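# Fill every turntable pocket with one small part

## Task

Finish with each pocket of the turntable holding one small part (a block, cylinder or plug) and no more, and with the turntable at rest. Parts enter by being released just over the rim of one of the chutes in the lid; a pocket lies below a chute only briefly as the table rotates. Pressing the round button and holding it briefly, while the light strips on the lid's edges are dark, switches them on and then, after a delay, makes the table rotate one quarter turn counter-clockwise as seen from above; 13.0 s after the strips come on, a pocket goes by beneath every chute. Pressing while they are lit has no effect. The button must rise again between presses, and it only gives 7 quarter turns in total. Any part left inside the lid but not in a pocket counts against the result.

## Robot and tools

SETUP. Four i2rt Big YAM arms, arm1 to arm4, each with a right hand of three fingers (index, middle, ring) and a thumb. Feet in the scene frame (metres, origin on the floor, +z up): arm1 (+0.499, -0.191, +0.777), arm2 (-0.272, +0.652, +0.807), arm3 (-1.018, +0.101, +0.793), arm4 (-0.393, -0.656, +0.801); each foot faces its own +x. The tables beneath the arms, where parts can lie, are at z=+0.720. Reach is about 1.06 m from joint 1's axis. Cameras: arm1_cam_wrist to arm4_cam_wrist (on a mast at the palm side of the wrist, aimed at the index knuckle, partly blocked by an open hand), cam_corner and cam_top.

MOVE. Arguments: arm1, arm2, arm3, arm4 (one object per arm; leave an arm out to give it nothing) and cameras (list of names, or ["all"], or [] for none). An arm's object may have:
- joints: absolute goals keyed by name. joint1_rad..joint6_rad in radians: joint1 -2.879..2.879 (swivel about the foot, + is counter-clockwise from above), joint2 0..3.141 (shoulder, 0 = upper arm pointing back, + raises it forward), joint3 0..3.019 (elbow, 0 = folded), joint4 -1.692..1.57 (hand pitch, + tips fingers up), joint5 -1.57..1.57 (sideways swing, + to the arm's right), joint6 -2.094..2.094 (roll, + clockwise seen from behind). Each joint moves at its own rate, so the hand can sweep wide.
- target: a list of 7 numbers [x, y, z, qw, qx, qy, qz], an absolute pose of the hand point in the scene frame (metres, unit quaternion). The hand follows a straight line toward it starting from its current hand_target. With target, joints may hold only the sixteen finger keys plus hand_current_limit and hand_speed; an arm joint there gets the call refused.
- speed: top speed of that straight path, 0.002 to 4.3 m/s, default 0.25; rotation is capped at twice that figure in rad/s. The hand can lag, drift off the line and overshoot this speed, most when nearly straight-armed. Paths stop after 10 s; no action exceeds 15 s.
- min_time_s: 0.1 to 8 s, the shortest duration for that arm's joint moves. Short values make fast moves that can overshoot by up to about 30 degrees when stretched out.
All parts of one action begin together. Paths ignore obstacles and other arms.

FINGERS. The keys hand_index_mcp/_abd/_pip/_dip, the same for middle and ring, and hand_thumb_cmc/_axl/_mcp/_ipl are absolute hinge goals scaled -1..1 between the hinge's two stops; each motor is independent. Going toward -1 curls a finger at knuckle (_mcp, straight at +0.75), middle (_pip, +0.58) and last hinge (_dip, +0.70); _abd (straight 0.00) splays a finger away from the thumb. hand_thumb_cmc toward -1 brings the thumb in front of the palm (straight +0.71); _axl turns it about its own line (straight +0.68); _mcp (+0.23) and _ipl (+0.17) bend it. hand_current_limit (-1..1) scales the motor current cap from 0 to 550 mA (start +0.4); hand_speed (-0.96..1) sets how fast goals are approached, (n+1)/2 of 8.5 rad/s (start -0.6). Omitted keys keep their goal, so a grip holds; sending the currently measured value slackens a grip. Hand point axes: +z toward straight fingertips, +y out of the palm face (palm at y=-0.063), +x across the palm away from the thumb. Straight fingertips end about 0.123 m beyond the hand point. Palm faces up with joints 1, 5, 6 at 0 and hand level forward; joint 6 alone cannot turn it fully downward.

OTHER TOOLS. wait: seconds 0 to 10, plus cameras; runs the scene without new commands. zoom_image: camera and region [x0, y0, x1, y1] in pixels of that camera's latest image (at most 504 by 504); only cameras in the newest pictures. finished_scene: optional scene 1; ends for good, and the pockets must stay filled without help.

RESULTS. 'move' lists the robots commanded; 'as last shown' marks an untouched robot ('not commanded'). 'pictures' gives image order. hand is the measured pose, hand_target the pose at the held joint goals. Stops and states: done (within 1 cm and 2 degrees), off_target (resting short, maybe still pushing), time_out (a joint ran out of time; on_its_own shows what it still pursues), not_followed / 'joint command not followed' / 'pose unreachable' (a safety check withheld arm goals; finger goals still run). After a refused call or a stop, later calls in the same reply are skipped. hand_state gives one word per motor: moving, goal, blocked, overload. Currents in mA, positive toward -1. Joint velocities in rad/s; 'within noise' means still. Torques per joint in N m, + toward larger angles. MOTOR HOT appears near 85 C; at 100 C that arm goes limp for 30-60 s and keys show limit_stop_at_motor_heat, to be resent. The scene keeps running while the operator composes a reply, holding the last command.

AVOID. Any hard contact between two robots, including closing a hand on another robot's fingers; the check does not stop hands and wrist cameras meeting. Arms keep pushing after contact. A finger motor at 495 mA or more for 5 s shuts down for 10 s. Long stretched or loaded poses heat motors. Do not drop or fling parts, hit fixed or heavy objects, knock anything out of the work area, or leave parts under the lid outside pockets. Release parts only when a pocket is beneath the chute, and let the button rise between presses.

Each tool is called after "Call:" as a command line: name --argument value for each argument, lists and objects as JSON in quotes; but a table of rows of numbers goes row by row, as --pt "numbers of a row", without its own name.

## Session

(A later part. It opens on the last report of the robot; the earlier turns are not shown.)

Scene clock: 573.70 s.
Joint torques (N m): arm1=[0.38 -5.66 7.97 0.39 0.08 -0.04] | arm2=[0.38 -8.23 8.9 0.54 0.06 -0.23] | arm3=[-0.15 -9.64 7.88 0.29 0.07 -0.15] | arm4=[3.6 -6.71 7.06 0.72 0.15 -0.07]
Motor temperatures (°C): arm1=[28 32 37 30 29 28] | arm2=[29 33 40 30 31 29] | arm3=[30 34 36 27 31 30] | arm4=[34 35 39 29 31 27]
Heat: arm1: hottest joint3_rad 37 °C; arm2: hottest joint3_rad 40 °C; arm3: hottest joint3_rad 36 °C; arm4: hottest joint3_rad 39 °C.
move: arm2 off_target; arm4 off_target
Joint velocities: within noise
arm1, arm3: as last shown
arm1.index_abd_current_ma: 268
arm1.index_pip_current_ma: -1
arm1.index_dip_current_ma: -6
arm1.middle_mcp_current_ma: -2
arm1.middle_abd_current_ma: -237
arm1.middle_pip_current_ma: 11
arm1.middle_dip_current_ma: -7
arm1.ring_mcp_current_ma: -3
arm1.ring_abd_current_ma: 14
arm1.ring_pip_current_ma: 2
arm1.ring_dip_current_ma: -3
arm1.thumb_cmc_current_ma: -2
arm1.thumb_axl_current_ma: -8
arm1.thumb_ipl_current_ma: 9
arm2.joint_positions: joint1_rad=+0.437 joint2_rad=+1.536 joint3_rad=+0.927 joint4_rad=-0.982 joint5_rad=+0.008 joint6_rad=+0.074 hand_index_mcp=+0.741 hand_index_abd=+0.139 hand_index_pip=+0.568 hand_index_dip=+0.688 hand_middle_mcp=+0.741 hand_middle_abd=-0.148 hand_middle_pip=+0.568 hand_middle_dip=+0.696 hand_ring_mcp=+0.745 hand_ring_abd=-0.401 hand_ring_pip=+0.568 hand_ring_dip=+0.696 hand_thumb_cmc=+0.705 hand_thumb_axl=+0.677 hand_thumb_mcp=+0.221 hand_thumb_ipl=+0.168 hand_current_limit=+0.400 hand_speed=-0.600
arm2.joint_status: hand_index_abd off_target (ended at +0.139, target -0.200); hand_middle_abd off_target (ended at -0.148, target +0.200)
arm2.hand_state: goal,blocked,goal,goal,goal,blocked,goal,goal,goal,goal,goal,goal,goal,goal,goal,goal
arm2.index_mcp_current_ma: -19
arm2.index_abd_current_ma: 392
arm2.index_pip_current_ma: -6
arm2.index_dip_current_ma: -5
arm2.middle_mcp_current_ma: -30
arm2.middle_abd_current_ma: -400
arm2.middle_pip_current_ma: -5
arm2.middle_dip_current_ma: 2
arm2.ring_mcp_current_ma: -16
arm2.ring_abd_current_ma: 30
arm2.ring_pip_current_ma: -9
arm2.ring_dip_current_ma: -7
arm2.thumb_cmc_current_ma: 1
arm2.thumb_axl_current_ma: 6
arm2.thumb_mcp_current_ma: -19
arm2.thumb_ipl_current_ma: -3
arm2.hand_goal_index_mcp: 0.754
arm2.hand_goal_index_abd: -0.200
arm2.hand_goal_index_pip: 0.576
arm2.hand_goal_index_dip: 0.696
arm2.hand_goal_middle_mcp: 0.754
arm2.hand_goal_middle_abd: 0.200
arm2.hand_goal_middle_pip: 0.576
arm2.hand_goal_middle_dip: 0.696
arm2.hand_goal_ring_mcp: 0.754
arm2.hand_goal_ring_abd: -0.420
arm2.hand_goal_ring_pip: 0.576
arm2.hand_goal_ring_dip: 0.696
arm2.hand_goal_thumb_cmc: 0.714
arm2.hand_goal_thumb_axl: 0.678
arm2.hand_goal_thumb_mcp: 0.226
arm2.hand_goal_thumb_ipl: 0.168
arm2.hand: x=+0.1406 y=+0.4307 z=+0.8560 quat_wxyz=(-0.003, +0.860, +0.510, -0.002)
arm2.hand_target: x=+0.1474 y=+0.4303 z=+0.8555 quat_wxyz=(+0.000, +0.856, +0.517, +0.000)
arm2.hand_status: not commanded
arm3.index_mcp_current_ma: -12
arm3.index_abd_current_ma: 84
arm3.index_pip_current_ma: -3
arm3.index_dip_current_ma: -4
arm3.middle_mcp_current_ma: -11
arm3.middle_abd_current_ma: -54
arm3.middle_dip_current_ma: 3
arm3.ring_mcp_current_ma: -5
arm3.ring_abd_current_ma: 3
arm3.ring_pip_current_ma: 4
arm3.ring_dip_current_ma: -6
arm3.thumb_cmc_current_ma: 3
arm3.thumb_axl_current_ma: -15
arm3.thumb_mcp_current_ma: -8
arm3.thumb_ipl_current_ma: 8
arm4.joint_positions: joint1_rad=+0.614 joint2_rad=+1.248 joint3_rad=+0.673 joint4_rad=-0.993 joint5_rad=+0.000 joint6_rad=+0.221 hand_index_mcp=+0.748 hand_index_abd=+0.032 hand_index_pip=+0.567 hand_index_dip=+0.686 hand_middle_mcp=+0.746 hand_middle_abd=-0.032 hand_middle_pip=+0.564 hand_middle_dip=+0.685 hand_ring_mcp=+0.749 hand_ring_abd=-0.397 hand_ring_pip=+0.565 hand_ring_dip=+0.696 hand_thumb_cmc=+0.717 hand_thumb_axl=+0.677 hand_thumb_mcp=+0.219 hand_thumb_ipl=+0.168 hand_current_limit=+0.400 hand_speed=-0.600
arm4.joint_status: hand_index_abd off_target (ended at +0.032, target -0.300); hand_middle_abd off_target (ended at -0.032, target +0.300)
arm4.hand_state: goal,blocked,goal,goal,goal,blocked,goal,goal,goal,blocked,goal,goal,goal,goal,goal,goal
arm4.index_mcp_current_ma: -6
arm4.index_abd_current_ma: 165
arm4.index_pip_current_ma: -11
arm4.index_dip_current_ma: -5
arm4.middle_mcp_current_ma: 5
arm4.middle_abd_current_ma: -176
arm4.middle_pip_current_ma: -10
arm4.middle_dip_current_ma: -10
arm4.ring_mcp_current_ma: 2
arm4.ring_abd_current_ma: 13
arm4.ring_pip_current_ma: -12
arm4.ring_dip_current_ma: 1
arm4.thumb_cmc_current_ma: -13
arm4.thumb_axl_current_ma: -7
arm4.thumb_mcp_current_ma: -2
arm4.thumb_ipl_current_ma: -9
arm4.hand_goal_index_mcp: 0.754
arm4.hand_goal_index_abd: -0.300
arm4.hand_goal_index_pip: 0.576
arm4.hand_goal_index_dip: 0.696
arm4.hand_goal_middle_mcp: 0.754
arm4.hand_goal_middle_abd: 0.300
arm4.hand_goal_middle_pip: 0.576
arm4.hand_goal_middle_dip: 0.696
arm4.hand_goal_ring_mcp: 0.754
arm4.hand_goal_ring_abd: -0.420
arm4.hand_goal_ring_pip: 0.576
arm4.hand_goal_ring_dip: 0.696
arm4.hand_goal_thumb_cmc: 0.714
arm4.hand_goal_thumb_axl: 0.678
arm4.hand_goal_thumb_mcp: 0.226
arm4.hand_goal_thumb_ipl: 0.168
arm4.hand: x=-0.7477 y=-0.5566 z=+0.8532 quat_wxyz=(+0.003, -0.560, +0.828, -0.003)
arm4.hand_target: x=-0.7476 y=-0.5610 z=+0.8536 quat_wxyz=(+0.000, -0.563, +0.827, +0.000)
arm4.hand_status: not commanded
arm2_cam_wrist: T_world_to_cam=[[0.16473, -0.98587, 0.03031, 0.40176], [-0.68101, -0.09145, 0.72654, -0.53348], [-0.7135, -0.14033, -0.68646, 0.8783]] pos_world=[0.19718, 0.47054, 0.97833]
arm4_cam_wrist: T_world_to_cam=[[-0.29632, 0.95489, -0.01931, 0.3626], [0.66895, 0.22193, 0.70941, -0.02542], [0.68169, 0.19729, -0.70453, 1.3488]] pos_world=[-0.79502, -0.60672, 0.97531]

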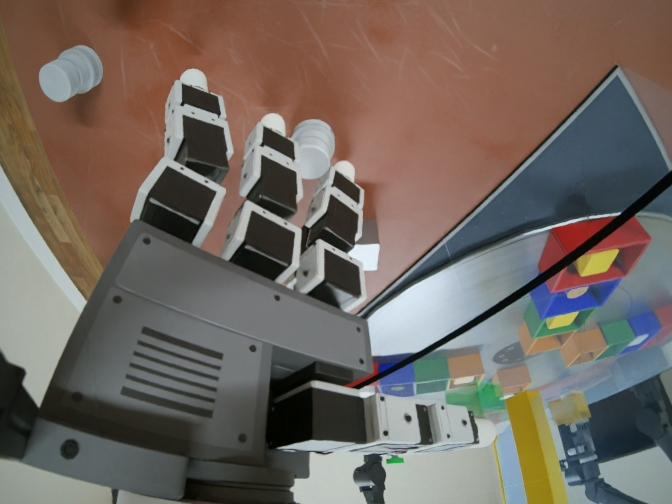

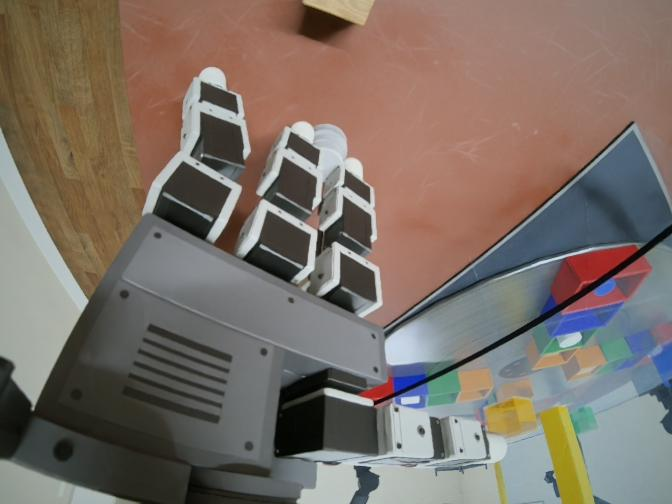

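Call:
move --arm2 '{"target": [0.1475, 0.4302, 0.93, 0, 0.8563, 0.5165, 0], "speed": 0.15}' --arm4 '{"joints": {"hand_index_abd": 0.34, "hand_middle_abd": -0.34}}'

Call:
move --arm4 '{"target": [-0.7335, -0.5662, 0.858, 0, -0.5628, 0.8266, 0], "speed": 0.1}' --cameras '["arm2_cam_wrist", "arm4_cam_wrist"]'

Call:
zoom_image --camera "arm2_cam_wrist" --region '[210, 70, 410, 250]'

Call:
zoom_image --camera "arm4_cam_wrist" --region '[210, 70, 410, 250]'

Scene clock: 583.83 s.
Joint torques (N m): arm1=[0.15 -5.6 8.06 0.44 0.08 -0.04] | arm2=[0.26 -8.88 12.23 -0.44 0.11 -0.16] | arm3=[-0.26 -9.7 7.86 0.29 0.08 -0.15] | arm4=[3.6 -6.71 7.05 0.7 0.15 -0.06]
Motor temperatures (°C): arm1=[28 32 37 30 29 28] | arm2=[29 33 39 30 31 29] | arm3=[30 34 36 27 31 30] | arm4=[34 35 38 29 31 26]
Heat: arm1: hottest joint3_rad 37 °C; arm2: hottest joint3_rad 39 °C; arm3: hottest joint3_rad 36 °C; arm4: hottest joint3_rad 38 °C.
move: arm2 off_target; arm4 done
Joint velocities: within noise
arm1, arm3: as last shown
arm1.index_mcp_current_ma: 15
arm1.index_abd_current_ma: 270
arm1.index_dip_current_ma: -2
arm1.middle_mcp_current_ma: 0
arm1.middle_abd_current_ma: -240
arm1.middle_pip_current_ma: 7
arm1.middle_dip_current_ma: 3
arm1.ring_abd_current_ma: 19
arm1.ring_pip_current_ma: 5
arm1.ring_dip_current_ma: -4
arm1.thumb_cmc_current_ma: -7
arm1.thumb_axl_current_ma: -12
arm1.thumb_mcp_current_ma: -1
arm1.thumb_ipl_current_ma: -3
arm2.joint_positions: joint1_rad=+0.437 joint2_rad=+1.449 joint3_rad=+1.009 joint4_rad=-1.176 joint5_rad=+0.008 joint6_rad=+0.074 hand_index_mcp=+0.742 hand_index_abd=+0.139 hand_index_pip=+0.571 hand_index_dip=+0.698 hand_middle_mcp=+0.741 hand_middle_abd=-0.148 hand_middle_pip=+0.571 hand_middle_dip=+0.696 hand_ring_mcp=+0.745 hand_ring_abd=-0.401 hand_ring_pip=+0.568 hand_ring_dip=+0.696 hand_thumb_cmc=+0.705 hand_thumb_axl=+0.677 hand_thumb_mcp=+0.221 hand_thumb_ipl=+0.168 hand_current_limit=+0.400 hand_speed=-0.600
arm2.joint_status: not commanded
arm2.hand_state: goal,blocked,goal,goal,goal,blocked,goal,goal,goal,goal,goal,goal,goal,goal,goal,goal
arm2.index_mcp_current_ma: -25
arm2.index_abd_current_ma: 384
arm2.index_pip_current_ma: 9
arm2.index_dip_current_ma: -1
arm2.middle_mcp_current_ma: -25
arm2.middle_abd_current_ma: -386
arm2.middle_pip_current_ma: -5
arm2.middle_dip_current_ma: -2
arm2.ring_mcp_current_ma: -13
arm2.ring_abd_current_ma: 35
arm2.ring_pip_current_ma: -17
arm2.ring_dip_current_ma: 13
arm2.thumb_cmc_current_ma: -11
arm2.thumb_axl_current_ma: -6
arm2.thumb_mcp_current_ma: -7
arm2.thumb_ipl_current_ma: 8
arm2.hand_goal_index_mcp: 0.754
arm2.hand_goal_index_abd: -0.200
arm2.hand_goal_index_pip: 0.576
arm2.hand_goal_index_dip: 0.696
arm2.hand_goal_middle_mcp: 0.754
arm2.hand_goal_middle_abd: 0.200
arm2.hand_goal_middle_pip: 0.576
arm2.hand_goal_middle_dip: 0.696
arm2.hand_goal_ring_mcp: 0.754
arm2.hand_goal_ring_abd: -0.420
arm2.hand_goal_ring_pip: 0.576
arm2.hand_goal_ring_dip: 0.696
arm2.hand_goal_thumb_cmc: 0.714
arm2.hand_goal_thumb_axl: 0.678
arm2.hand_goal_thumb_mcp: 0.226
arm2.hand_goal_thumb_ipl: 0.168
arm2.hand: x=+0.1332 y=+0.4335 z=+0.9130 quat_wxyz=(-0.014, +0.860, +0.511, -0.009)
arm2.hand_target: x=+0.1470 y=+0.4305 z=+0.9301 quat_wxyz=(+0.000, +0.856, +0.517, +0.000)
arm2.hand_status: off_target (0.022 m and 2.0 deg from the pose sent, 0.074 m and 0.9 deg at the start)
arm3.index_mcp_current_ma: -7
arm3.index_pip_current_ma: -2
arm3.index_dip_current_ma: -6
arm3.middle_mcp_current_ma: -4
arm3.middle_abd_current_ma: -63
arm3.middle_pip_current_ma: 7
arm3.middle_dip_current_ma: 2
arm3.ring_mcp_current_ma: -6
arm3.ring_abd_current_ma: -3
arm3.ring_pip_current_ma: 2
arm3.ring_dip_current_ma: -5
arm3.thumb_cmc_current_ma: 9
arm3.thumb_axl_current_ma: -9
arm3.thumb_mcp_current_ma: -10
arm3.thumb_ipl_current_ma: 0
arm4.joint_positions: joint1_rad=+0.614 joint2_rad=+1.248 joint3_rad=+0.673 joint4_rad=-0.993 joint5_rad=+0.000 joint6_rad=+0.221 hand_index_mcp=+0.748 hand_index_abd=+0.326 hand_index_pip=+0.567 hand_index_dip=+0.686 hand_middle_mcp=+0.746 hand_middle_abd=-0.327 hand_middle_pip=+0.564 hand_middle_dip=+0.685 hand_ring_mcp=+0.749 hand_ring_abd=-0.397 hand_ring_pip=+0.565 hand_ring_dip=+0.696 hand_thumb_cmc=+0.717 hand_thumb_axl=+0.677 hand_thumb_mcp=+0.219 hand_thumb_ipl=+0.168 hand_current_limit=+0.400 hand_speed=-0.600
arm4.joint_status: all done
arm4.hand_state: goal,goal,goal,goal,goal,goal,goal,goal,goal,blocked,goal,goal,goal,goal,goal,goal
arm4.index_mcp_current_ma: -9
arm4.index_abd_current_ma: -12
arm4.index_pip_current_ma: -6
arm4.index_dip_current_ma: 5
arm4.middle_mcp_current_ma: -1
arm4.middle_abd_current_ma: 15
arm4.middle_pip_current_ma: -3
arm4.middle_dip_current_ma: -11
arm4.ring_mcp_current_ma: -2
arm4.ring_abd_current_ma: 13
arm4.ring_pip_current_ma: -15
arm4.ring_dip_current_ma: 7
arm4.thumb_cmc_current_ma: -6
arm4.thumb_axl_current_ma: -6
arm4.thumb_mcp_current_ma: 0
arm4.thumb_ipl_current_ma: 0
arm4.hand_goal_index_mcp: 0.754
arm4.hand_goal_index_abd: 0.340
arm4.hand_goal_index_pip: 0.576
arm4.hand_goal_index_dip: 0.696
arm4.hand_goal_middle_mcp: 0.754
arm4.hand_goal_middle_abd: -0.340
arm4.hand_goal_middle_pip: 0.576
arm4.hand_goal_middle_dip: 0.696
arm4.hand_goal_ring_mcp: 0.754
arm4.hand_goal_ring_abd: -0.420
arm4.hand_goal_ring_pip: 0.576
arm4.hand_goal_ring_dip: 0.696
arm4.hand_goal_thumb_cmc: 0.714
arm4.hand_goal_thumb_axl: 0.678
arm4.hand_goal_thumb_mcp: 0.226
arm4.hand_goal_thumb_ipl: 0.168
arm4.hand: x=-0.7477 y=-0.5566 z=+0.8532 quat_wxyz=(+0.003, -0.560, +0.828, -0.003)
arm4.hand_target: x=-0.7476 y=-0.5610 z=+0.8536 quat_wxyz=(+0.000, -0.563, +0.827, +0.000)
arm4.hand_status: not commanded
pictures: none

Scene clock: 584.80 s.
Joint torques (N m): arm1=[0.44 -5.6 7.98 0.36 0.08 -0.05] | arm2=[0.79 -9.11 12.12 -0.36 0.1 -0.22] | arm3=[-0.21 -9.7 7.9 0.31 0.08 -0.15] | arm4=[3.6 -6.18 7.12 0.14 0.16 -0.08]
Motor temperatures (°C): arm1=[28 32 37 30 29 28] | arm2=[29 33 40 30 31 29] | arm3=[30 34 36 27 31 30] | arm4=[34 35 38 29 31 26]
Heat: arm1: hottest joint3_rad 37 °C; arm2: hottest joint3_rad 40 °C; arm3: hottest joint3_rad 36 °C; arm4: hottest joint3_rad 38 °C.
move: arm4 done
Joint velocities: within noise
arm1, arm2, arm3: as last shown
arm1.index_mcp_current_ma: 7
arm1.index_abd_current_ma: 272
arm1.index_pip_current_ma: -7
arm1.middle_mcp_current_ma: -3
arm1.middle_abd_current_ma: -236
arm1.middle_dip_current_ma: -3
arm1.ring_mcp_current_ma: -8
arm1.ring_abd_current_ma: 15
arm1.ring_pip_current_ma: 7
arm1.ring_dip_current_ma: -1
arm1.thumb_axl_current_ma: -6
arm1.thumb_mcp_current_ma: -8
arm1.thumb_ipl_current_ma: 4
arm2.index_mcp_current_ma: -27
arm2.index_abd_current_ma: 378
arm2.index_pip_current_ma: -2
arm2.index_dip_current_ma: 18
arm2.middle_mcp_current_ma: -21
arm2.middle_abd_current_ma: -402
arm2.middle_pip_current_ma: -9
arm2.middle_dip_current_ma: 3
arm2.ring_mcp_current_ma: -26
arm2.ring_abd_current_ma: 36
arm2.ring_pip_current_ma: -6
arm2.ring_dip_current_ma: 8
arm2.thumb_cmc_current_ma: -27
arm2.thumb_axl_current_ma: 2
arm2.thumb_mcp_current_ma: -15
arm2.thumb_ipl_current_ma: 17
arm3.index_mcp_current_ma: -11
arm3.index_abd_current_ma: 73
arm3.index_pip_current_ma: 1
arm3.index_dip_current_ma: -15
arm3.middle_mcp_current_ma: -1
arm3.middle_abd_current_ma: -68
arm3.middle_pip_current_ma: 4
arm3.middle_dip_current_ma: 18
arm3.ring_mcp_current_ma: -5
arm3.ring_abd_current_ma: -10
arm3.ring_pip_current_ma: -4
arm3.ring_dip_current_ma: -9
arm3.thumb_cmc_current_ma: -4
arm3.thumb_axl_current_ma: -4
arm3.thumb_mcp_current_ma: -17
arm3.thumb_ipl_current_ma: 1
arm4.joint_positions: joint1_rad=+0.625 joint2_rad=+1.199 joint3_rad=+0.647 joint4_rad=-1.001 joint5_rad=+0.000 joint6_rad=+0.232 hand_index_mcp=+0.748 hand_index_abd=+0.326 hand_index_pip=+0.567 hand_index_dip=+0.686 hand_middle_mcp=+0.746 hand_middle_abd=-0.327 hand_middle_pip=+0.564 hand_middle_dip=+0.685 hand_ring_mcp=+0.749 hand_ring_abd=-0.397 hand_ring_pip=+0.565 hand_ring_dip=+0.696 hand_thumb_cmc=+0.709 hand_thumb_axl=+0.677 hand_thumb_mcp=+0.219 hand_thumb_ipl=+0.168 hand_current_limit=+0.400 hand_speed=-0.600
arm4.joint_status: not commanded
arm4.hand_state: goal,goal,goal,goal,goal,goal,goal,goal,goal,blocked,goal,goal,goal,goal,goal,goal
arm4.index_mcp_current_ma: -7
arm4.index_abd_current_ma: -13
arm4.index_pip_current_ma: -11
arm4.index_dip_current_ma: -4
arm4.middle_mcp_current_ma: 3
arm4.middle_abd_current_ma: 13
arm4.middle_pip_current_ma: 6
arm4.middle_dip_current_ma: -10
arm4.ring_mcp_current_ma: 5
arm4.ring_abd_current_ma: 0
arm4.ring_pip_current_ma: -12
arm4.ring_dip_current_ma: -1
arm4.thumb_cmc_current_ma: -14
arm4.thumb_axl_current_ma: 2
arm4.thumb_mcp_current_ma: -10
arm4.thumb_ipl_current_ma: 0
arm4.hand_goal_index_mcp: 0.754
arm4.hand_goal_index_abd: 0.340
arm4.hand_goal_index_pip: 0.576
arm4.hand_goal_index_dip: 0.696
arm4.hand_goal_middle_mcp: 0.754
arm4.hand_goal_middle_abd: -0.340
arm4.hand_goal_middle_pip: 0.576
arm4.hand_goal_middle_dip: 0.696
arm4.hand_goal_ring_mcp: 0.754
arm4.hand_goal_ring_abd: -0.420
arm4.hand_goal_ring_pip: 0.576
arm4.hand_goal_ring_dip: 0.696
arm4.hand_goal_thumb_cmc: 0.714
arm4.hand_goal_thumb_axl: 0.678
arm4.hand_goal_thumb_mcp: 0.226
arm4.hand_goal_thumb_ipl: 0.168
arm4.hand: x=-0.7380 y=-0.5613 z=+0.8587 quat_wxyz=(-0.003, -0.560, +0.828, +0.002)
arm4.hand_target: x=-0.7336 y=-0.5660 z=+0.8579 quat_wxyz=(+0.000, -0.563, +0.827, +0.000)
arm4.hand_status: done (0.007 m and 0.5 deg from the pose sent, 0.018 m and 0.6 deg at the start)
arm2_cam_wrist: T_world_to_cam=[[0.16552, -0.98607, 0.01626, 0.41678], [-0.66419, -0.09927, 0.74095, -0.5917], [-0.72901, -0.13343, -0.67137, 0.89777]] pos_world=[0.19251, 0.47203, 1.03438]
arm4_cam_wrist: T_world_to_cam=[[-0.29651, 0.95495, -0.01286, 0.36445], [0.67933, 0.22035, 0.69997, -0.01989], [0.67127, 0.19881, -0.71405, 1.3484]] pos_world=[-0.78357, -0.61172, 0.98144]

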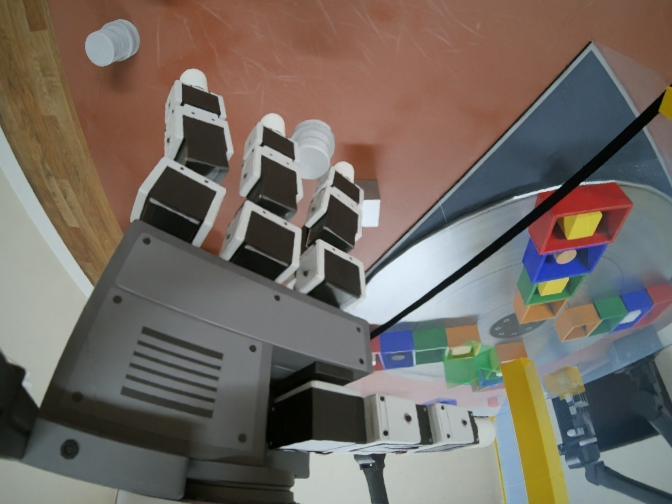

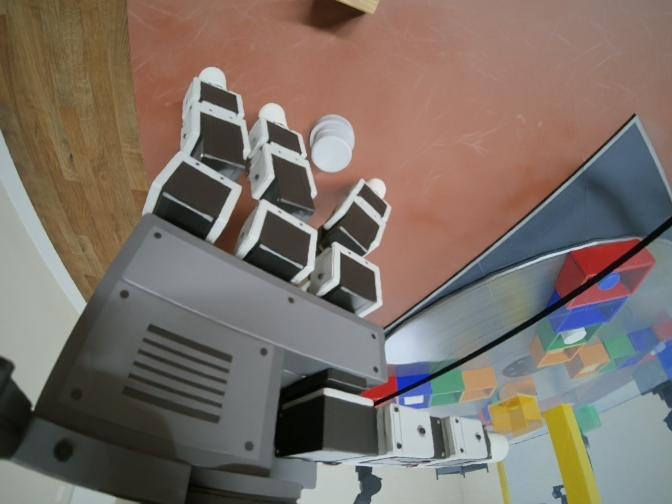

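Scaled by 2.520 from the camera's image (finer frame: 960x720).

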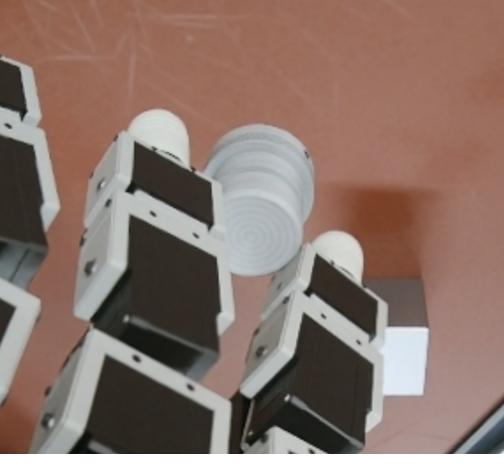

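Scaled by 2.520 from the camera's image (finer frame: 960x720).

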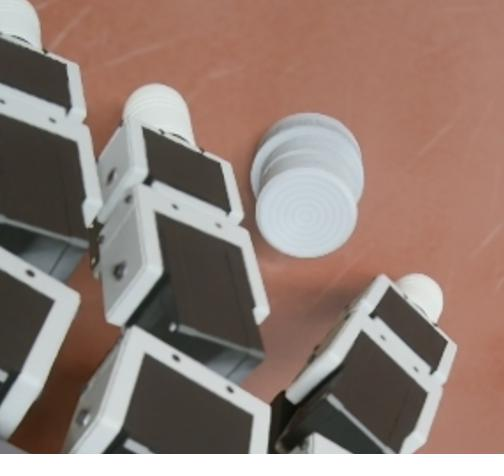

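Call:
move --arm4 '{"target": [-0.735, -0.5591, 0.855, 0, -0.5628, 0.8266, 0], "speed": 0.1}' --cameras '["arm4_cam_wrist"]'

Call:
zoom_image --camera "arm4_cam_wrist" --region '[210, 70, 410, 250]'

Scene clock: 592.77 s.
Joint torques (N m): arm1=[0.26 -5.42 7.95 0.44 0.08 -0.04] | arm2=[0.32 -8.88 12.01 -0.31 0.12 -0.23] | arm3=[-0.15 -9.7 7.88 0.29 0.08 -0.15] | arm4=[1.79 -5.13 7.2 0.58 0.15 -0.23]
Motor temperatures (°C): arm1=[28 32 37 30 29 28] | arm2=[29 33 40 30 31 29] | arm3=[30 34 36 27 31 30] | arm4=[34 35 38 29 31 26]
Heat: arm1: hottest joint3_rad 37 °C; arm2: hottest joint3_rad 40 °C; arm3: hottest joint3_rad 36 °C; arm4: hottest joint3_rad 38 °C.
move: arm4 done
Joint velocities: within noise
arm1, arm2, arm3: as last shown
arm1.index_mcp_current_ma: 8
arm1.index_abd_current_ma: 268
arm1.index_dip_current_ma: -7
arm1.middle_mcp_current_ma: 2
arm1.middle_abd_current_ma: -238
arm1.middle_pip_current_ma: 5
arm1.ring_mcp_current_ma: -5
arm1.ring_abd_current_ma: 13
arm1.ring_pip_current_ma: 5
arm1.ring_dip_current_ma: -7
arm1.thumb_cmc_current_ma: -6
arm1.thumb_mcp_current_ma: -7
arm1.thumb_ipl_current_ma: 5
arm2.index_abd_current_ma: 369
arm2.index_pip_current_ma: 15
arm2.index_dip_current_ma: 23
arm2.middle_mcp_current_ma: -28
arm2.middle_abd_current_ma: -404
arm2.middle_pip_current_ma: 17
arm2.middle_dip_current_ma: 4
arm2.ring_mcp_current_ma: -25
arm2.ring_abd_current_ma: 31
arm2.ring_pip_current_ma: -8
arm2.ring_dip_current_ma: 4
arm2.thumb_cmc_current_ma: -23
arm2.thumb_axl_current_ma: -14
arm2.thumb_mcp_current_ma: -29
arm2.thumb_ipl_current_ma: 9
arm3.index_mcp_current_ma: -3
arm3.index_abd_current_ma: 88
arm3.index_dip_current_ma: 0
arm3.middle_mcp_current_ma: -8
arm3.middle_abd_current_ma: -61
arm3.middle_pip_current_ma: 0
arm3.middle_dip_current_ma: 12
arm3.ring_mcp_current_ma: -3
arm3.ring_abd_current_ma: 12
arm3.ring_pip_current_ma: -7
arm3.ring_dip_current_ma: -10
arm3.thumb_cmc_current_ma: 1
arm3.thumb_axl_current_ma: 1
arm3.thumb_mcp_current_ma: -8
arm3.thumb_ipl_current_ma: -1
arm4.joint_positions: joint1_rad=+0.625 joint2_rad=+1.199 joint3_rad=+0.647 joint4_rad=-1.001 joint5_rad=+0.000 joint6_rad=+0.224 hand_index_mcp=+0.748 hand_index_abd=+0.326 hand_index_pip=+0.567 hand_index_dip=+0.686 hand_middle_mcp=+0.746 hand_middle_abd=-0.327 hand_middle_pip=+0.564 hand_middle_dip=+0.685 hand_ring_mcp=+0.749 hand_ring_abd=-0.397 hand_ring_pip=+0.565 hand_ring_dip=+0.696 hand_thumb_cmc=+0.710 hand_thumb_axl=+0.677 hand_thumb_mcp=+0.219 hand_thumb_ipl=+0.168 hand_current_limit=+0.400 hand_speed=-0.600
arm4.joint_status: not commanded
arm4.hand_state: goal,goal,goal,goal,goal,goal,goal,goal,goal,blocked,goal,goal,goal,goal,goal,goal
arm4.index_mcp_current_ma: -10
arm4.index_abd_current_ma: -12
arm4.index_pip_current_ma: -2
arm4.index_dip_current_ma: -9
arm4.middle_mcp_current_ma: 2
arm4.middle_abd_current_ma: 9
arm4.middle_pip_current_ma: 2
arm4.middle_dip_current_ma: -10
arm4.ring_mcp_current_ma: 9
arm4.ring_abd_current_ma: 17
arm4.ring_pip_current_ma: -4
arm4.ring_dip_current_ma: -13
arm4.thumb_cmc_current_ma: -3
arm4.thumb_axl_current_ma: 0
arm4.thumb_mcp_current_ma: -4
arm4.thumb_ipl_current_ma: -6
arm4.hand_goal_index_mcp: 0.754
arm4.hand_goal_index_abd: 0.340
arm4.hand_goal_index_pip: 0.576
arm4.hand_goal_index_dip: 0.696
arm4.hand_goal_middle_mcp: 0.754
arm4.hand_goal_middle_abd: -0.340
arm4.hand_goal_middle_pip: 0.576
arm4.hand_goal_middle_dip: 0.696
arm4.hand_goal_ring_mcp: 0.754
arm4.hand_goal_ring_abd: -0.420
arm4.hand_goal_ring_pip: 0.576
arm4.hand_goal_ring_dip: 0.696
arm4.hand_goal_thumb_cmc: 0.714
arm4.hand_goal_thumb_axl: 0.678
arm4.hand_goal_thumb_mcp: 0.226
arm4.hand_goal_thumb_ipl: 0.168
arm4.hand: x=-0.7384 y=-0.5618 z=+0.8587 quat_wxyz=(-0.003, -0.563, +0.826, +0.002)
arm4.hand_target: x=-0.7350 y=-0.5591 z=+0.8550 quat_wxyz=(+0.000, -0.563, +0.827, +0.000)
arm4.hand_status: done (0.006 m and 0.4 deg from the pose sent, 0.005 m and 0.5 deg at the start)
arm4_cam_wrist: T_world_to_cam=[[-0.30384, 0.95264, -0.01286, 0.35807], [0.67762, 0.22558, 0.69996, -0.01785], [0.66971, 0.20397, -0.71406, 1.35051]] pos_world=[-0.78356, -0.61254, 0.98144]

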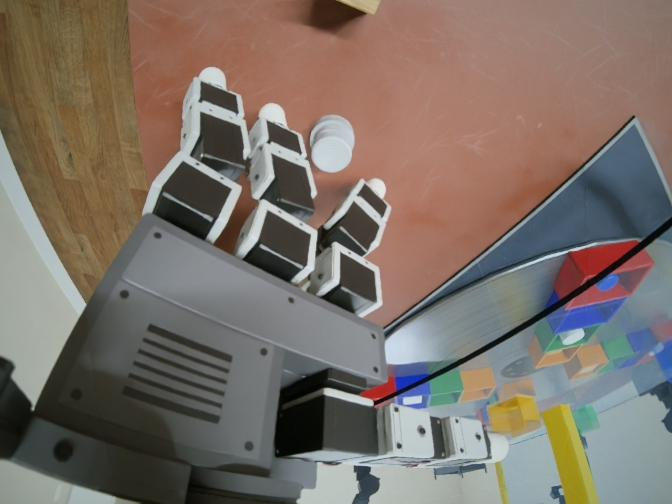

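Scaled by 2.520 from the camera's image (finer frame: 960x720).

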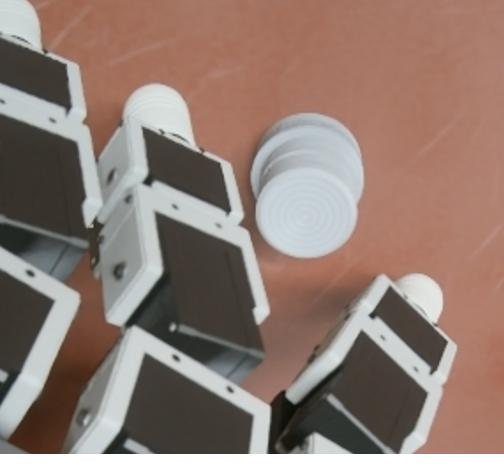

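Call:
move --arm4 '{"target": [-0.7405, -0.557, 0.895, 0, -0.5628, 0.8266, 0], "speed": 0.15}'

Call:
move --arm4 '{"target": [-0.7405, -0.557, 0.853, 0, -0.5628, 0.8266, 0], "speed": 0.1}' --cameras '["arm4_cam_wrist"]'

Call:
zoom_image --camera "arm4_cam_wrist" --region '[210, 70, 410, 250]'

Scene clock: 599.63 s.
Joint torques (N m): arm1=[0.44 -5.83 7.98 0.38 0.08 -0.04] | arm2=[0.85 -8.76 12 -0.28 0.09 -0.21] | arm3=[-0.26 -9.64 7.9 0.28 0.08 -0.15] | arm4=[1.49 -5.6 11.88 0.05 0.18 -0.21]
Motor temperatures (°C): arm1=[28 32 37 30 29 28] | arm2=[29 33 41 30 31 29] | arm3=[30 34 36 27 31 30] | arm4=[34 35 38 29 31 26]
Heat: arm1: hottest joint3_rad 37 °C; arm2: hottest joint3_rad 41 °C; arm3: hottest joint3_rad 36 °C; arm4: hottest joint3_rad 38 °C.
move: arm4 off_target
Joint velocities: within noise
arm1.joint_positions: joint1_rad=-2.149 joint2_rad=+1.069 joint3_rad=+1.357 joint4_rad=-1.682 joint5_rad=+0.006 joint6_rad=+0.086 hand_index_mcp=+0.758 hand_index_abd=+0.157 hand_index_pip=+0.580 hand_index_dip=+0.698 hand_middle_mcp=+0.759 hand_middle_abd=-0.137 hand_middle_pip=+0.580 hand_middle_dip=+0.699 hand_ring_mcp=+0.757 hand_ring_abd=-0.401 hand_ring_pip=+0.581 hand_ring_dip=+0.696 hand_thumb_cmc=+0.720 hand_thumb_axl=+0.677 hand_thumb_mcp=+0.221 hand_thumb_ipl=+0.168 hand_current_limit=+0.400 hand_speed=-0.600
arm1.joint_status: not commanded
arm1.hand_state: goal,blocked,goal,goal,goal,blocked,goal,goal,goal,goal,goal,goal,goal,goal,goal,goal
arm1.index_mcp_current_ma: 6
arm1.index_abd_current_ma: 271
arm1.index_pip_current_ma: 0
arm1.index_dip_current_ma: -5
arm1.middle_mcp_current_ma: -2
arm1.middle_abd_current_ma: -235
arm1.middle_pip_current_ma: 7
arm1.middle_dip_current_ma: -3
arm1.ring_mcp_current_ma: -4
arm1.ring_abd_current_ma: 12
arm1.ring_pip_current_ma: 8
arm1.ring_dip_current_ma: -7
arm1.thumb_cmc_current_ma: -6
arm1.thumb_axl_current_ma: -10
arm1.thumb_mcp_current_ma: -4
arm1.thumb_ipl_current_ma: 5
arm1.hand_goal_index_mcp: 0.754
arm1.hand_goal_index_abd: -0.100
arm1.hand_goal_index_pip: 0.576
arm1.hand_goal_index_dip: 0.696
arm1.hand_goal_middle_mcp: 0.754
arm1.hand_goal_middle_abd: 0.100
arm1.hand_goal_middle_pip: 0.576
arm1.hand_goal_middle_dip: 0.696
arm1.hand_goal_ring_mcp: 0.754
arm1.hand_goal_ring_abd: -0.420
arm1.hand_goal_ring_pip: 0.576
arm1.hand_goal_ring_dip: 0.696
arm1.hand_goal_thumb_cmc: 0.714
arm1.hand_goal_thumb_axl: 0.678
arm1.hand_goal_thumb_mcp: 0.226
arm1.hand_goal_thumb_ipl: 0.168
arm1.hand: x=+0.4514 y=+0.2010 z=+1.1482 quat_wxyz=(+0.008, +0.055, -0.995, -0.084)
arm1.hand_target: x=+0.4499 y=+0.2001 z=+1.1493 quat_wxyz=(+0.006, +0.055, -0.995, -0.082)
arm1.hand_status: not commanded
arm2: as last shown
arm2.index_mcp_current_ma: -33
arm2.index_abd_current_ma: 375
arm2.index_pip_current_ma: 9
arm2.index_dip_current_ma: 12
arm2.middle_mcp_current_ma: -27
arm2.middle_abd_current_ma: -375
arm2.middle_pip_current_ma: -6
arm2.middle_dip_current_ma: -12
arm2.ring_mcp_current_ma: -13
arm2.ring_abd_current_ma: 32
arm2.ring_pip_current_ma: -18
arm2.ring_dip_current_ma: 1
arm2.thumb_cmc_current_ma: 4
arm2.thumb_axl_current_ma: 8
arm2.thumb_mcp_current_ma: -21
arm3.joint_positions: joint1_rad=+0.283 joint2_rad=+1.321 joint3_rad=+1.531 joint4_rad=-1.689 joint5_rad=+0.005 joint6_rad=-0.016 hand_index_mcp=+0.742 hand_index_abd=+0.160 hand_index_pip=+0.572 hand_index_dip=+0.701 hand_middle_mcp=+0.745 hand_middle_abd=-0.129 hand_middle_pip=+0.581 hand_middle_dip=+0.697 hand_ring_mcp=+0.747 hand_ring_abd=-0.393 hand_ring_pip=+0.565 hand_ring_dip=+0.686 hand_thumb_cmc=+0.716 hand_thumb_axl=+0.677 hand_thumb_mcp=+0.218 hand_thumb_ipl=+0.168 hand_current_limit=+0.400 hand_speed=-0.600
arm3.joint_status: not commanded
arm3.hand_state: goal,blocked,goal,goal,goal,blocked,goal,goal,goal,blocked,goal,goal,goal,goal,goal,goal
arm3.index_mcp_current_ma: -12
arm3.index_abd_current_ma: 80
arm3.index_pip_current_ma: 0
arm3.index_dip_current_ma: -12
arm3.middle_mcp_current_ma: 2
arm3.middle_abd_current_ma: -69
arm3.middle_pip_current_ma: 2
arm3.middle_dip_current_ma: 9
arm3.ring_mcp_current_ma: -10
arm3.ring_abd_current_ma: -2
arm3.ring_pip_current_ma: 3
arm3.ring_dip_current_ma: -4
arm3.thumb_cmc_current_ma: 7
arm3.thumb_axl_current_ma: -11
arm3.thumb_mcp_current_ma: -11
arm3.thumb_ipl_current_ma: -4
arm3.hand_goal_index_mcp: 0.754
arm3.hand_goal_index_abd: -0.100
arm3.hand_goal_index_pip: 0.576
arm3.hand_goal_index_dip: 0.696
arm3.hand_goal_middle_mcp: 0.754
arm3.hand_goal_middle_abd: 0.100
arm3.hand_goal_middle_pip: 0.576
arm3.hand_goal_middle_dip: 0.696
arm3.hand_goal_ring_mcp: 0.754
arm3.hand_goal_ring_abd: -0.420
arm3.hand_goal_ring_pip: 0.576
arm3.hand_goal_ring_dip: 0.696
arm3.hand_goal_thumb_cmc: 0.714
arm3.hand_goal_thumb_axl: 0.678
arm3.hand_goal_thumb_mcp: 0.226
arm3.hand_goal_thumb_ipl: 0.168
arm3.hand: x=-0.8047 y=+0.5235 z=+1.1512 quat_wxyz=(+0.011, +0.199, +0.979, +0.048)
arm3.hand_target: x=-0.8001 y=+0.5200 z=+1.1495 quat_wxyz=(+0.011, +0.199, +0.979, +0.042)
arm3.hand_status: not commanded
arm4.joint_positions: joint1_rad=+0.625 joint2_rad=+1.157 joint3_rad=+0.673 joint4_rad=-1.121 joint5_rad=+0.000 joint6_rad=+0.220 hand_index_mcp=+0.748 hand_index_abd=+0.326 hand_index_pip=+0.567 hand_index_dip=+0.686 hand_middle_mcp=+0.746 hand_middle_abd=-0.327 hand_middle_pip=+0.564 hand_middle_dip=+0.685 hand_ring_mcp=+0.749 hand_ring_abd=-0.397 hand_ring_pip=+0.565 hand_ring_dip=+0.696 hand_thumb_cmc=+0.706 hand_thumb_axl=+0.677 hand_thumb_mcp=+0.219 hand_thumb_ipl=+0.168 hand_current_limit=+0.400 hand_speed=-0.600
arm4.joint_status: not commanded
arm4.hand_state: goal,goal,goal,goal,goal,goal,goal,goal,goal,blocked,goal,goal,goal,goal,goal,goal
arm4.index_mcp_current_ma: -7
arm4.index_abd_current_ma: -13
arm4.index_pip_current_ma: -12
arm4.index_dip_current_ma: -1
arm4.middle_mcp_current_ma: 6
arm4.middle_abd_current_ma: 8
arm4.middle_pip_current_ma: 5
arm4.middle_dip_current_ma: -16
arm4.ring_mcp_current_ma: 8
arm4.ring_abd_current_ma: 6
arm4.ring_pip_current_ma: -15
arm4.ring_dip_current_ma: 0
arm4.thumb_cmc_current_ma: -7
arm4.thumb_axl_current_ma: 0
arm4.thumb_mcp_current_ma: -8
arm4.thumb_ipl_current_ma: -4
arm4.hand_goal_index_mcp: 0.754
arm4.hand_goal_index_abd: 0.340
arm4.hand_goal_index_pip: 0.576
arm4.hand_goal_index_dip: 0.696
arm4.hand_goal_middle_mcp: 0.754
arm4.hand_goal_middle_abd: -0.340
arm4.hand_goal_middle_pip: 0.576
arm4.hand_goal_middle_dip: 0.696
arm4.hand_goal_ring_mcp: 0.754
arm4.hand_goal_ring_abd: -0.420
arm4.hand_goal_ring_pip: 0.576
arm4.hand_goal_ring_dip: 0.696
arm4.hand_goal_thumb_cmc: 0.714
arm4.hand_goal_thumb_axl: 0.678
arm4.hand_goal_thumb_mcp: 0.226
arm4.hand_goal_thumb_ipl: 0.168
arm4.hand: x=-0.7231 y=-0.5644 z=+0.8740 quat_wxyz=(+0.016, -0.565, +0.825, -0.016)
arm4.hand_target: x=-0.7397 y=-0.5571 z=+0.8952 quat_wxyz=(+0.000, -0.563, +0.827, +0.000)
arm4.hand_status: off_target (0.028 m and 2.6 deg from the pose sent, 0.037 m and 0.4 deg at the start)
pictures: none

Scene clock: 600.77 s.
Joint torques (N m): arm1=[0.32 -5.71 8.05 0.39 0.07 -0.04] | arm2=[0.38 -9.17 12.14 -0.25 0.09 -0.2] | arm3=[-0.21 -9.76 7.86 0.29 0.09 -0.15] | arm4=[1.49 -4.89 7.31 0.81 0.15 -0.22]
Motor temperatures (°C): arm1=[28 32 37 30 29 28] | arm2=[29 33 41 30 31 29] | arm3=[30 34 36 27 31 30] | arm4=[34 35 38 29 31 26]
Heat: arm1: hottest joint3_rad 37 °C; arm2: hottest joint3_rad 41 °C; arm3: hottest joint3_rad 36 °C; arm4: hottest joint3_rad 38 °C.
move: arm4 done
Joint velocities: within noise
arm1, arm2, arm3: as last shown
arm1.index_mcp_current_ma: 14
arm1.index_pip_current_ma: -3
arm1.index_dip_current_ma: -12
arm1.middle_mcp_current_ma: 2
arm1.middle_abd_current_ma: -237
arm1.middle_pip_current_ma: 5
arm1.middle_dip_current_ma: 1
arm1.ring_mcp_current_ma: -5
arm1.ring_abd_current_ma: 14
arm1.ring_pip_current_ma: 5
arm1.ring_dip_current_ma: -9
arm1.thumb_mcp_current_ma: 2
arm1.thumb_ipl_current_ma: 0
arm2.index_mcp_current_ma: -27
arm2.index_abd_current_ma: 379
arm2.index_pip_current_ma: -6
arm2.index_dip_current_ma: 15
arm2.middle_mcp_current_ma: -25
arm2.middle_abd_current_ma: -384
arm2.middle_pip_current_ma: -1
arm2.middle_dip_current_ma: -10
arm2.ring_mcp_current_ma: -24
arm2.ring_abd_current_ma: 29
arm2.ring_pip_current_ma: -14
arm2.ring_dip_current_ma: -2
arm2.thumb_cmc_current_ma: -6
arm2.thumb_axl_current_ma: -5
arm2.thumb_mcp_current_ma: -23
arm2.thumb_ipl_current_ma: 3
arm3.index_mcp_current_ma: -11
arm3.index_pip_current_ma: 2
arm3.index_dip_current_ma: 4
arm3.middle_mcp_current_ma: -2
arm3.middle_abd_current_ma: -62
arm3.middle_pip_current_ma: -5
arm3.middle_dip_current_ma: 7
arm3.ring_abd_current_ma: -10
arm3.ring_pip_current_ma: 5
arm3.ring_dip_current_ma: -7
arm3.thumb_cmc_current_ma: 1
arm3.thumb_axl_current_ma: 9
arm3.thumb_mcp_current_ma: -13
arm3.thumb_ipl_current_ma: 0
arm4.joint_positions: joint1_rad=+0.625 joint2_rad=+1.214 joint3_rad=+0.655 joint4_rad=-0.997 joint5_rad=+0.000 joint6_rad=+0.220 hand_index_mcp=+0.748 hand_index_abd=+0.326 hand_index_pip=+0.567 hand_index_dip=+0.686 hand_middle_mcp=+0.746 hand_middle_abd=-0.327 hand_middle_pip=+0.564 hand_middle_dip=+0.685 hand_ring_mcp=+0.749 hand_ring_abd=-0.397 hand_ring_pip=+0.565 hand_ring_dip=+0.696 hand_thumb_cmc=+0.706 hand_thumb_axl=+0.677 hand_thumb_mcp=+0.219 hand_thumb_ipl=+0.168 hand_current_limit=+0.400 hand_speed=-0.600
arm4.joint_status: not commanded
arm4.hand_state: goal,goal,goal,goal,goal,goal,goal,goal,goal,blocked,goal,goal,goal,goal,goal,goal
arm4.index_mcp_current_ma: -7
arm4.index_abd_current_ma: -4
arm4.index_pip_current_ma: -7
arm4.index_dip_current_ma: 3
arm4.middle_mcp_current_ma: -4
arm4.middle_abd_current_ma: 15
arm4.middle_pip_current_ma: 1
arm4.middle_dip_current_ma: -6
arm4.ring_mcp_current_ma: 6
arm4.ring_abd_current_ma: 5
arm4.ring_pip_current_ma: -6
arm4.ring_dip_current_ma: -8
arm4.thumb_cmc_current_ma: -14
arm4.thumb_axl_current_ma: -4
arm4.thumb_mcp_current_ma: 0
arm4.thumb_ipl_current_ma: -8
arm4.hand_goal_index_mcp: 0.754
arm4.hand_goal_index_abd: 0.340
arm4.hand_goal_index_pip: 0.576
arm4.hand_goal_index_dip: 0.696
arm4.hand_goal_middle_mcp: 0.754
arm4.hand_goal_middle_abd: -0.340
arm4.hand_goal_middle_pip: 0.576
arm4.hand_goal_middle_dip: 0.696
arm4.hand_goal_ring_mcp: 0.754
arm4.hand_goal_ring_abd: -0.420
arm4.hand_goal_ring_pip: 0.576
arm4.hand_goal_ring_dip: 0.696
arm4.hand_goal_thumb_cmc: 0.714
arm4.hand_goal_thumb_axl: 0.678
arm4.hand_goal_thumb_mcp: 0.226
arm4.hand_goal_thumb_ipl: 0.168
arm4.hand: x=-0.7425 y=-0.5616 z=+0.8575 quat_wxyz=(-0.002, -0.565, +0.825, +0.001)
arm4.hand_target: x=-0.7403 y=-0.5571 z=+0.8531 quat_wxyz=(+0.000, -0.563, +0.827, +0.000)
arm4.hand_status: done (0.007 m and 0.5 deg from the pose sent, 0.028 m and 2.7 deg at the start)
arm4_cam_wrist: T_world_to_cam=[[-0.30817, 0.95124, -0.01358, 0.35316], [0.67525, 0.22877, 0.70122, -0.01524], [0.67013, 0.20692, -0.71282, 1.35315]] pos_world=[-0.78766, -0.61245, 0.98004]

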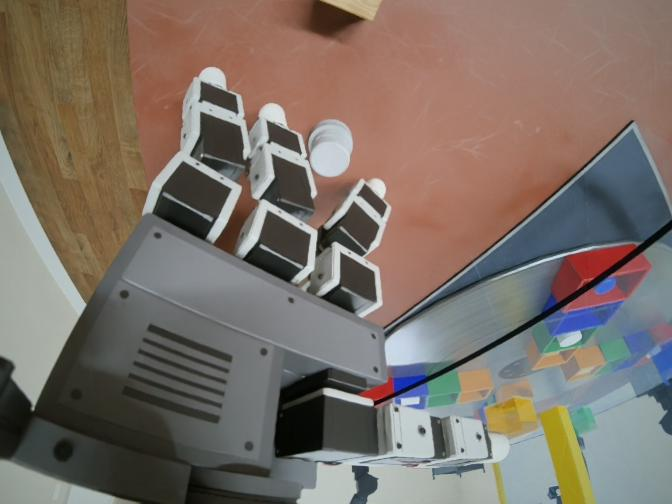

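Scaled by 2.520 from the camera's image (finer frame: 960x720).

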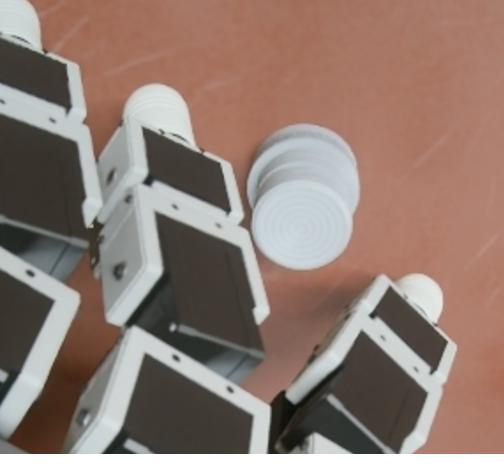

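Call:
move --arm4 '{"joints": {"hand_index_abd": -0.2, "hand_middle_abd": 0.2}}' --cameras '["arm4_cam_wrist"]'

Call:
zoom_image --camera "arm4_cam_wrist" --region '[210, 70, 410, 250]'

Scene clock: 605.40 s.
Joint torques (N m): arm1=[0.5 -5.89 8.02 0.39 0.08 -0.02] | arm2=[0.91 -9.11 12.07 -0.49 0.1 -0.24] | arm3=[-0.15 -9.76 7.87 0.29 0.08 -0.15] | arm4=[1.49 -4.95 7.31 0.77 0.14 -0.22]
Motor temperatures (°C): arm1=[28 32 37 30 29 28] | arm2=[29 33 41 30 31 29] | arm3=[30 34 36 27 31 30] | arm4=[34 35 38 29 31 26]
Heat: arm1: hottest joint3_rad 37 °C; arm2: hottest joint3_rad 41 °C; arm3: hottest joint3_rad 36 °C; arm4: hottest joint3_rad 38 °C.
move: arm4 off_target
Joint velocities: within noise
arm1, arm2, arm3: as last shown
arm1.index_mcp_current_ma: 7
arm1.index_abd_current_ma: 276
arm1.index_pip_current_ma: -7
arm1.index_dip_current_ma: -2
arm1.middle_mcp_current_ma: 3
arm1.middle_abd_current_ma: -236
arm1.middle_pip_current_ma: 9
arm1.middle_dip_current_ma: -3
arm1.ring_mcp_current_ma: -3
arm1.ring_abd_current_ma: 19
arm1.ring_pip_current_ma: -3
arm1.ring_dip_current_ma: -6
arm1.thumb_axl_current_ma: -5
arm1.thumb_mcp_current_ma: -1
arm1.thumb_ipl_current_ma: 5
arm2.index_mcp_current_ma: -29
arm2.index_abd_current_ma: 381
arm2.index_pip_current_ma: 7
arm2.index_dip_current_ma: 25
arm2.middle_mcp_current_ma: -31
arm2.middle_pip_current_ma: -5
arm2.middle_dip_current_ma: 6
arm2.ring_mcp_current_ma: -22
arm2.ring_abd_current_ma: 37
arm2.ring_pip_current_ma: -12
arm2.ring_dip_current_ma: -1
arm2.thumb_cmc_current_ma: -8
arm2.thumb_axl_current_ma: 8
arm2.thumb_mcp_current_ma: -17
arm2.thumb_ipl_current_ma: 6
arm3.index_mcp_current_ma: 0
arm3.index_abd_current_ma: 81
arm3.index_pip_current_ma: -1
arm3.index_dip_current_ma: -2
arm3.middle_mcp_current_ma: -4
arm3.middle_abd_current_ma: -61
arm3.middle_pip_current_ma: 2
arm3.middle_dip_current_ma: 16
arm3.ring_mcp_current_ma: -9
arm3.ring_abd_current_ma: 3
arm3.ring_pip_current_ma: -4
arm3.ring_dip_current_ma: -5
arm3.thumb_cmc_current_ma: 6
arm3.thumb_axl_current_ma: -1
arm3.thumb_mcp_current_ma: 5
arm3.thumb_ipl_current_ma: -6
arm4.joint_positions: joint1_rad=+0.625 joint2_rad=+1.214 joint3_rad=+0.655 joint4_rad=-0.996 joint5_rad=+0.000 joint6_rad=+0.219 hand_index_mcp=+0.748 hand_index_abd=+0.035 hand_index_pip=+0.569 hand_index_dip=+0.687 hand_middle_mcp=+0.746 hand_middle_abd=-0.028 hand_middle_pip=+0.564 hand_middle_dip=+0.685 hand_ring_mcp=+0.749 hand_ring_abd=-0.397 hand_ring_pip=+0.565 hand_ring_dip=+0.696 hand_thumb_cmc=+0.706 hand_thumb_axl=+0.677 hand_thumb_mcp=+0.219 hand_thumb_ipl=+0.168 hand_current_limit=+0.400 hand_speed=-0.600
arm4.joint_status: hand_index_abd off_target (ended at +0.035, target -0.200); hand_middle_abd off_target (ended at -0.028, target +0.200)
arm4.hand_state: goal,blocked,goal,goal,goal,blocked,goal,goal,goal,blocked,goal,goal,goal,goal,goal,goal
arm4.index_mcp_current_ma: 0
arm4.index_abd_current_ma: 97
arm4.index_pip_current_ma: -12
arm4.index_dip_current_ma: -6
arm4.middle_mcp_current_ma: 4
arm4.middle_abd_current_ma: -93
arm4.middle_pip_current_ma: 6
arm4.middle_dip_current_ma: -15
arm4.ring_mcp_current_ma: 7
arm4.ring_abd_current_ma: 15
arm4.ring_pip_current_ma: -3
arm4.ring_dip_current_ma: -1
arm4.thumb_cmc_current_ma: -9
arm4.thumb_axl_current_ma: 2
arm4.thumb_mcp_current_ma: -8
arm4.thumb_ipl_current_ma: -6
arm4.hand_goal_index_mcp: 0.754
arm4.hand_goal_index_abd: -0.200
arm4.hand_goal_index_pip: 0.576
arm4.hand_goal_index_dip: 0.696
arm4.hand_goal_middle_mcp: 0.754
arm4.hand_goal_middle_abd: 0.200
arm4.hand_goal_middle_pip: 0.576
arm4.hand_goal_middle_dip: 0.696
arm4.hand_goal_ring_mcp: 0.754
arm4.hand_goal_ring_abd: -0.420
arm4.hand_goal_ring_pip: 0.576
arm4.hand_goal_ring_dip: 0.696
arm4.hand_goal_thumb_cmc: 0.714
arm4.hand_goal_thumb_axl: 0.678
arm4.hand_goal_thumb_mcp: 0.226
arm4.hand_goal_thumb_ipl: 0.168
arm4.hand: x=-0.7425 y=-0.5614 z=+0.8575 quat_wxyz=(-0.002, -0.565, +0.825, +0.001)
arm4.hand_target: x=-0.7404 y=-0.5571 z=+0.8531 quat_wxyz=(+0.000, -0.563, +0.827, +0.000)
arm4.hand_status: not commanded
arm4_cam_wrist: T_world_to_cam=[[-0.30817, 0.95124, -0.01309, 0.35259], [0.67544, 0.22847, 0.70113, -0.01528], [0.66993, 0.20722, -0.71292, 1.35333]] pos_world=[-0.78766, -0.61235, 0.98014]

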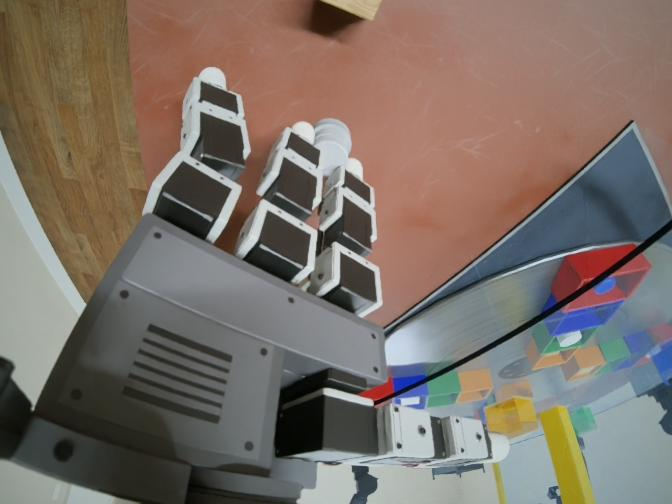

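Scaled by 2.520 from the camera's image (finer frame: 960x720).

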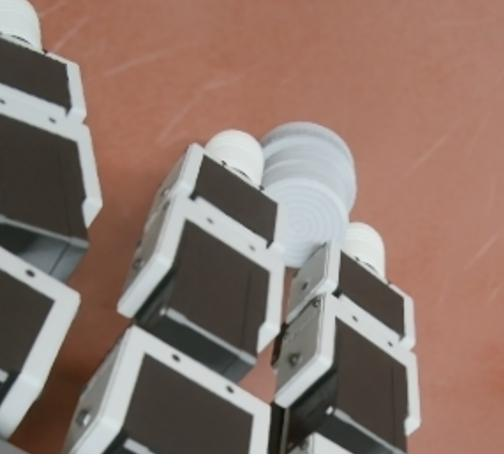

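Call:
move --arm4 '{"target": [-0.7405, -0.557, 0.94, 0, -0.5628, 0.8266, 0], "speed": 0.15}' --cameras '["arm4_cam_wrist"]'

Call:
zoom_image --camera "arm4_cam_wrist" --region '[210, 70, 410, 250]'

Scene clock: 621.93 s.
Joint torques (N m): arm1=[0.44 -5.66 7.97 0.4 0.09 -0.03] | arm2=[0.73 -8.82 12.16 -0.13 0.1 -0.2] | arm3=[-0.21 -9.76 7.87 0.29 0.08 -0.15] | arm4=[1.49 -5.07 12.6 -0.02 0.16 -0.21]
Motor temperatures (°C): arm1=[28 32 37 30 29 28] | arm2=[29 33 42 30 31 29] | arm3=[30 34 36 27 31 30] | arm4=[34 34 37 29 31 26]
Heat: arm1: hottest joint3_rad 37 °C; arm2: hottest joint3_rad 42 °C; arm3: hottest joint3_rad 36 °C; arm4: hottest joint3_rad 37 °C.
move: arm4 off_target
Joint velocities: within noise
arm1, arm2, arm3: as last shown
arm1.index_mcp_current_ma: 8
arm1.index_abd_current_ma: 275
arm1.index_pip_current_ma: -4
arm1.index_dip_current_ma: -4
arm1.middle_mcp_current_ma: -1
arm1.middle_abd_current_ma: -240
arm1.middle_pip_current_ma: 3
arm1.middle_dip_current_ma: -8
arm1.ring_mcp_current_ma: -2
arm1.ring_abd_current_ma: 12
arm1.ring_pip_current_ma: 5
arm1.ring_dip_current_ma: -2
arm1.thumb_cmc_current_ma: -4
arm1.thumb_axl_current_ma: -8
arm1.thumb_mcp_current_ma: 0
arm2.index_mcp_current_ma: -31
arm2.index_pip_current_ma: -8
arm2.index_dip_current_ma: 19
arm2.middle_abd_current_ma: -388
arm2.middle_pip_current_ma: -11
arm2.middle_dip_current_ma: -11
arm2.ring_mcp_current_ma: -21
arm2.ring_abd_current_ma: 25
arm2.ring_pip_current_ma: -20
arm2.ring_dip_current_ma: -6
arm2.thumb_cmc_current_ma: -21
arm2.thumb_axl_current_ma: -3
arm2.thumb_mcp_current_ma: -15
arm2.thumb_ipl_current_ma: -10
arm3.index_mcp_current_ma: -11
arm3.index_abd_current_ma: 85
arm3.index_pip_current_ma: -3
arm3.index_dip_current_ma: -10
arm3.middle_mcp_current_ma: -2
arm3.middle_abd_current_ma: -62
arm3.middle_pip_current_ma: 5
arm3.middle_dip_current_ma: 13
arm3.ring_mcp_current_ma: -6
arm3.ring_abd_current_ma: -6
arm3.ring_pip_current_ma: 7
arm3.ring_dip_current_ma: -6
arm3.thumb_axl_current_ma: -2
arm3.thumb_mcp_current_ma: -3
arm3.thumb_ipl_current_ma: 3
arm4.joint_positions: joint1_rad=+0.625 joint2_rad=+1.102 joint3_rad=+0.758 joint4_rad=-1.262 joint5_rad=+0.000 joint6_rad=+0.219 hand_index_mcp=+0.759 hand_index_abd=+0.035 hand_index_pip=+0.579 hand_index_dip=+0.696 hand_middle_mcp=+0.746 hand_middle_abd=-0.028 hand_middle_pip=+0.564 hand_middle_dip=+0.685 hand_ring_mcp=+0.749 hand_ring_abd=-0.397 hand_ring_pip=+0.565 hand_ring_dip=+0.696 hand_thumb_cmc=+0.706 hand_thumb_axl=+0.677 hand_thumb_mcp=+0.219 hand_thumb_ipl=+0.168 hand_current_limit=+0.400 hand_speed=-0.600
arm4.joint_status: not commanded
arm4.hand_state: goal,blocked,goal,goal,goal,blocked,goal,goal,goal,blocked,goal,goal,goal,goal,goal,goal
arm4.index_mcp_current_ma: -4
arm4.index_abd_current_ma: 101
arm4.index_pip_current_ma: -3
arm4.index_dip_current_ma: -6
arm4.middle_mcp_current_ma: 1
arm4.middle_abd_current_ma: -99
arm4.middle_pip_current_ma: 4
arm4.middle_dip_current_ma: -15
arm4.ring_mcp_current_ma: 8
arm4.ring_abd_current_ma: 15
arm4.ring_pip_current_ma: -17
arm4.ring_dip_current_ma: 2
arm4.thumb_cmc_current_ma: -12
arm4.thumb_axl_current_ma: 0
arm4.thumb_mcp_current_ma: 2
arm4.thumb_ipl_current_ma: -18
arm4.hand_goal_index_mcp: 0.754
arm4.hand_goal_index_abd: -0.200
arm4.hand_goal_index_pip: 0.576
arm4.hand_goal_index_dip: 0.696
arm4.hand_goal_middle_mcp: 0.754
arm4.hand_goal_middle_abd: 0.200
arm4.hand_goal_middle_pip: 0.576
arm4.hand_goal_middle_dip: 0.696
arm4.hand_goal_ring_mcp: 0.754
arm4.hand_goal_ring_abd: -0.420
arm4.hand_goal_ring_pip: 0.576
arm4.hand_goal_ring_dip: 0.696
arm4.hand_goal_thumb_cmc: 0.714
arm4.hand_goal_thumb_axl: 0.678
arm4.hand_goal_thumb_mcp: 0.226
arm4.hand_goal_thumb_ipl: 0.168
arm4.hand: x=-0.7247 y=-0.5640 z=+0.9175 quat_wxyz=(+0.016, -0.565, +0.825, -0.016)
arm4.hand_target: x=-0.7397 y=-0.5571 z=+0.9400 quat_wxyz=(+0.000, -0.563, +0.827, +0.000)
arm4.hand_status: off_target (0.028 m and 2.6 deg from the pose sent, 0.083 m and 0.5 deg at the start)
arm4_cam_wrist: T_world_to_cam=[[-0.307, 0.95104, -0.03571, 0.38282], [0.6395, 0.23393, 0.73234, -0.12043], [0.70484, 0.202, -0.68, 1.37687]] pos_world=[-0.77593, -0.61403, 1.03814]

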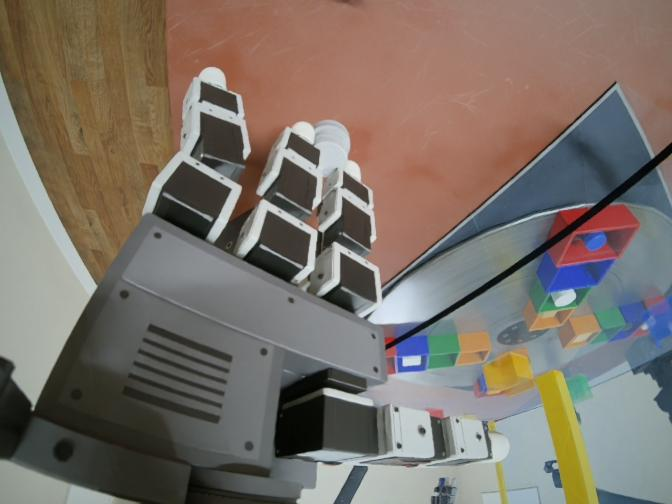

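Scaled by 2.520 from the camera's image (finer frame: 960x720).

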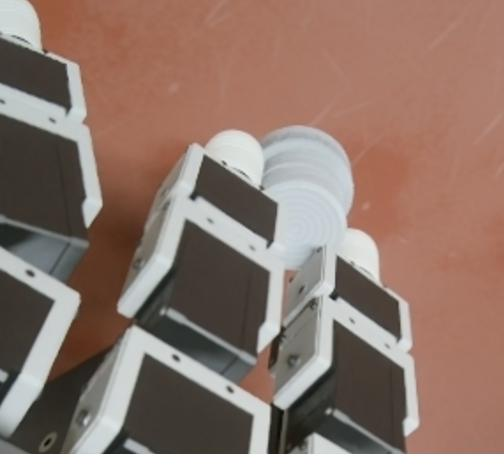

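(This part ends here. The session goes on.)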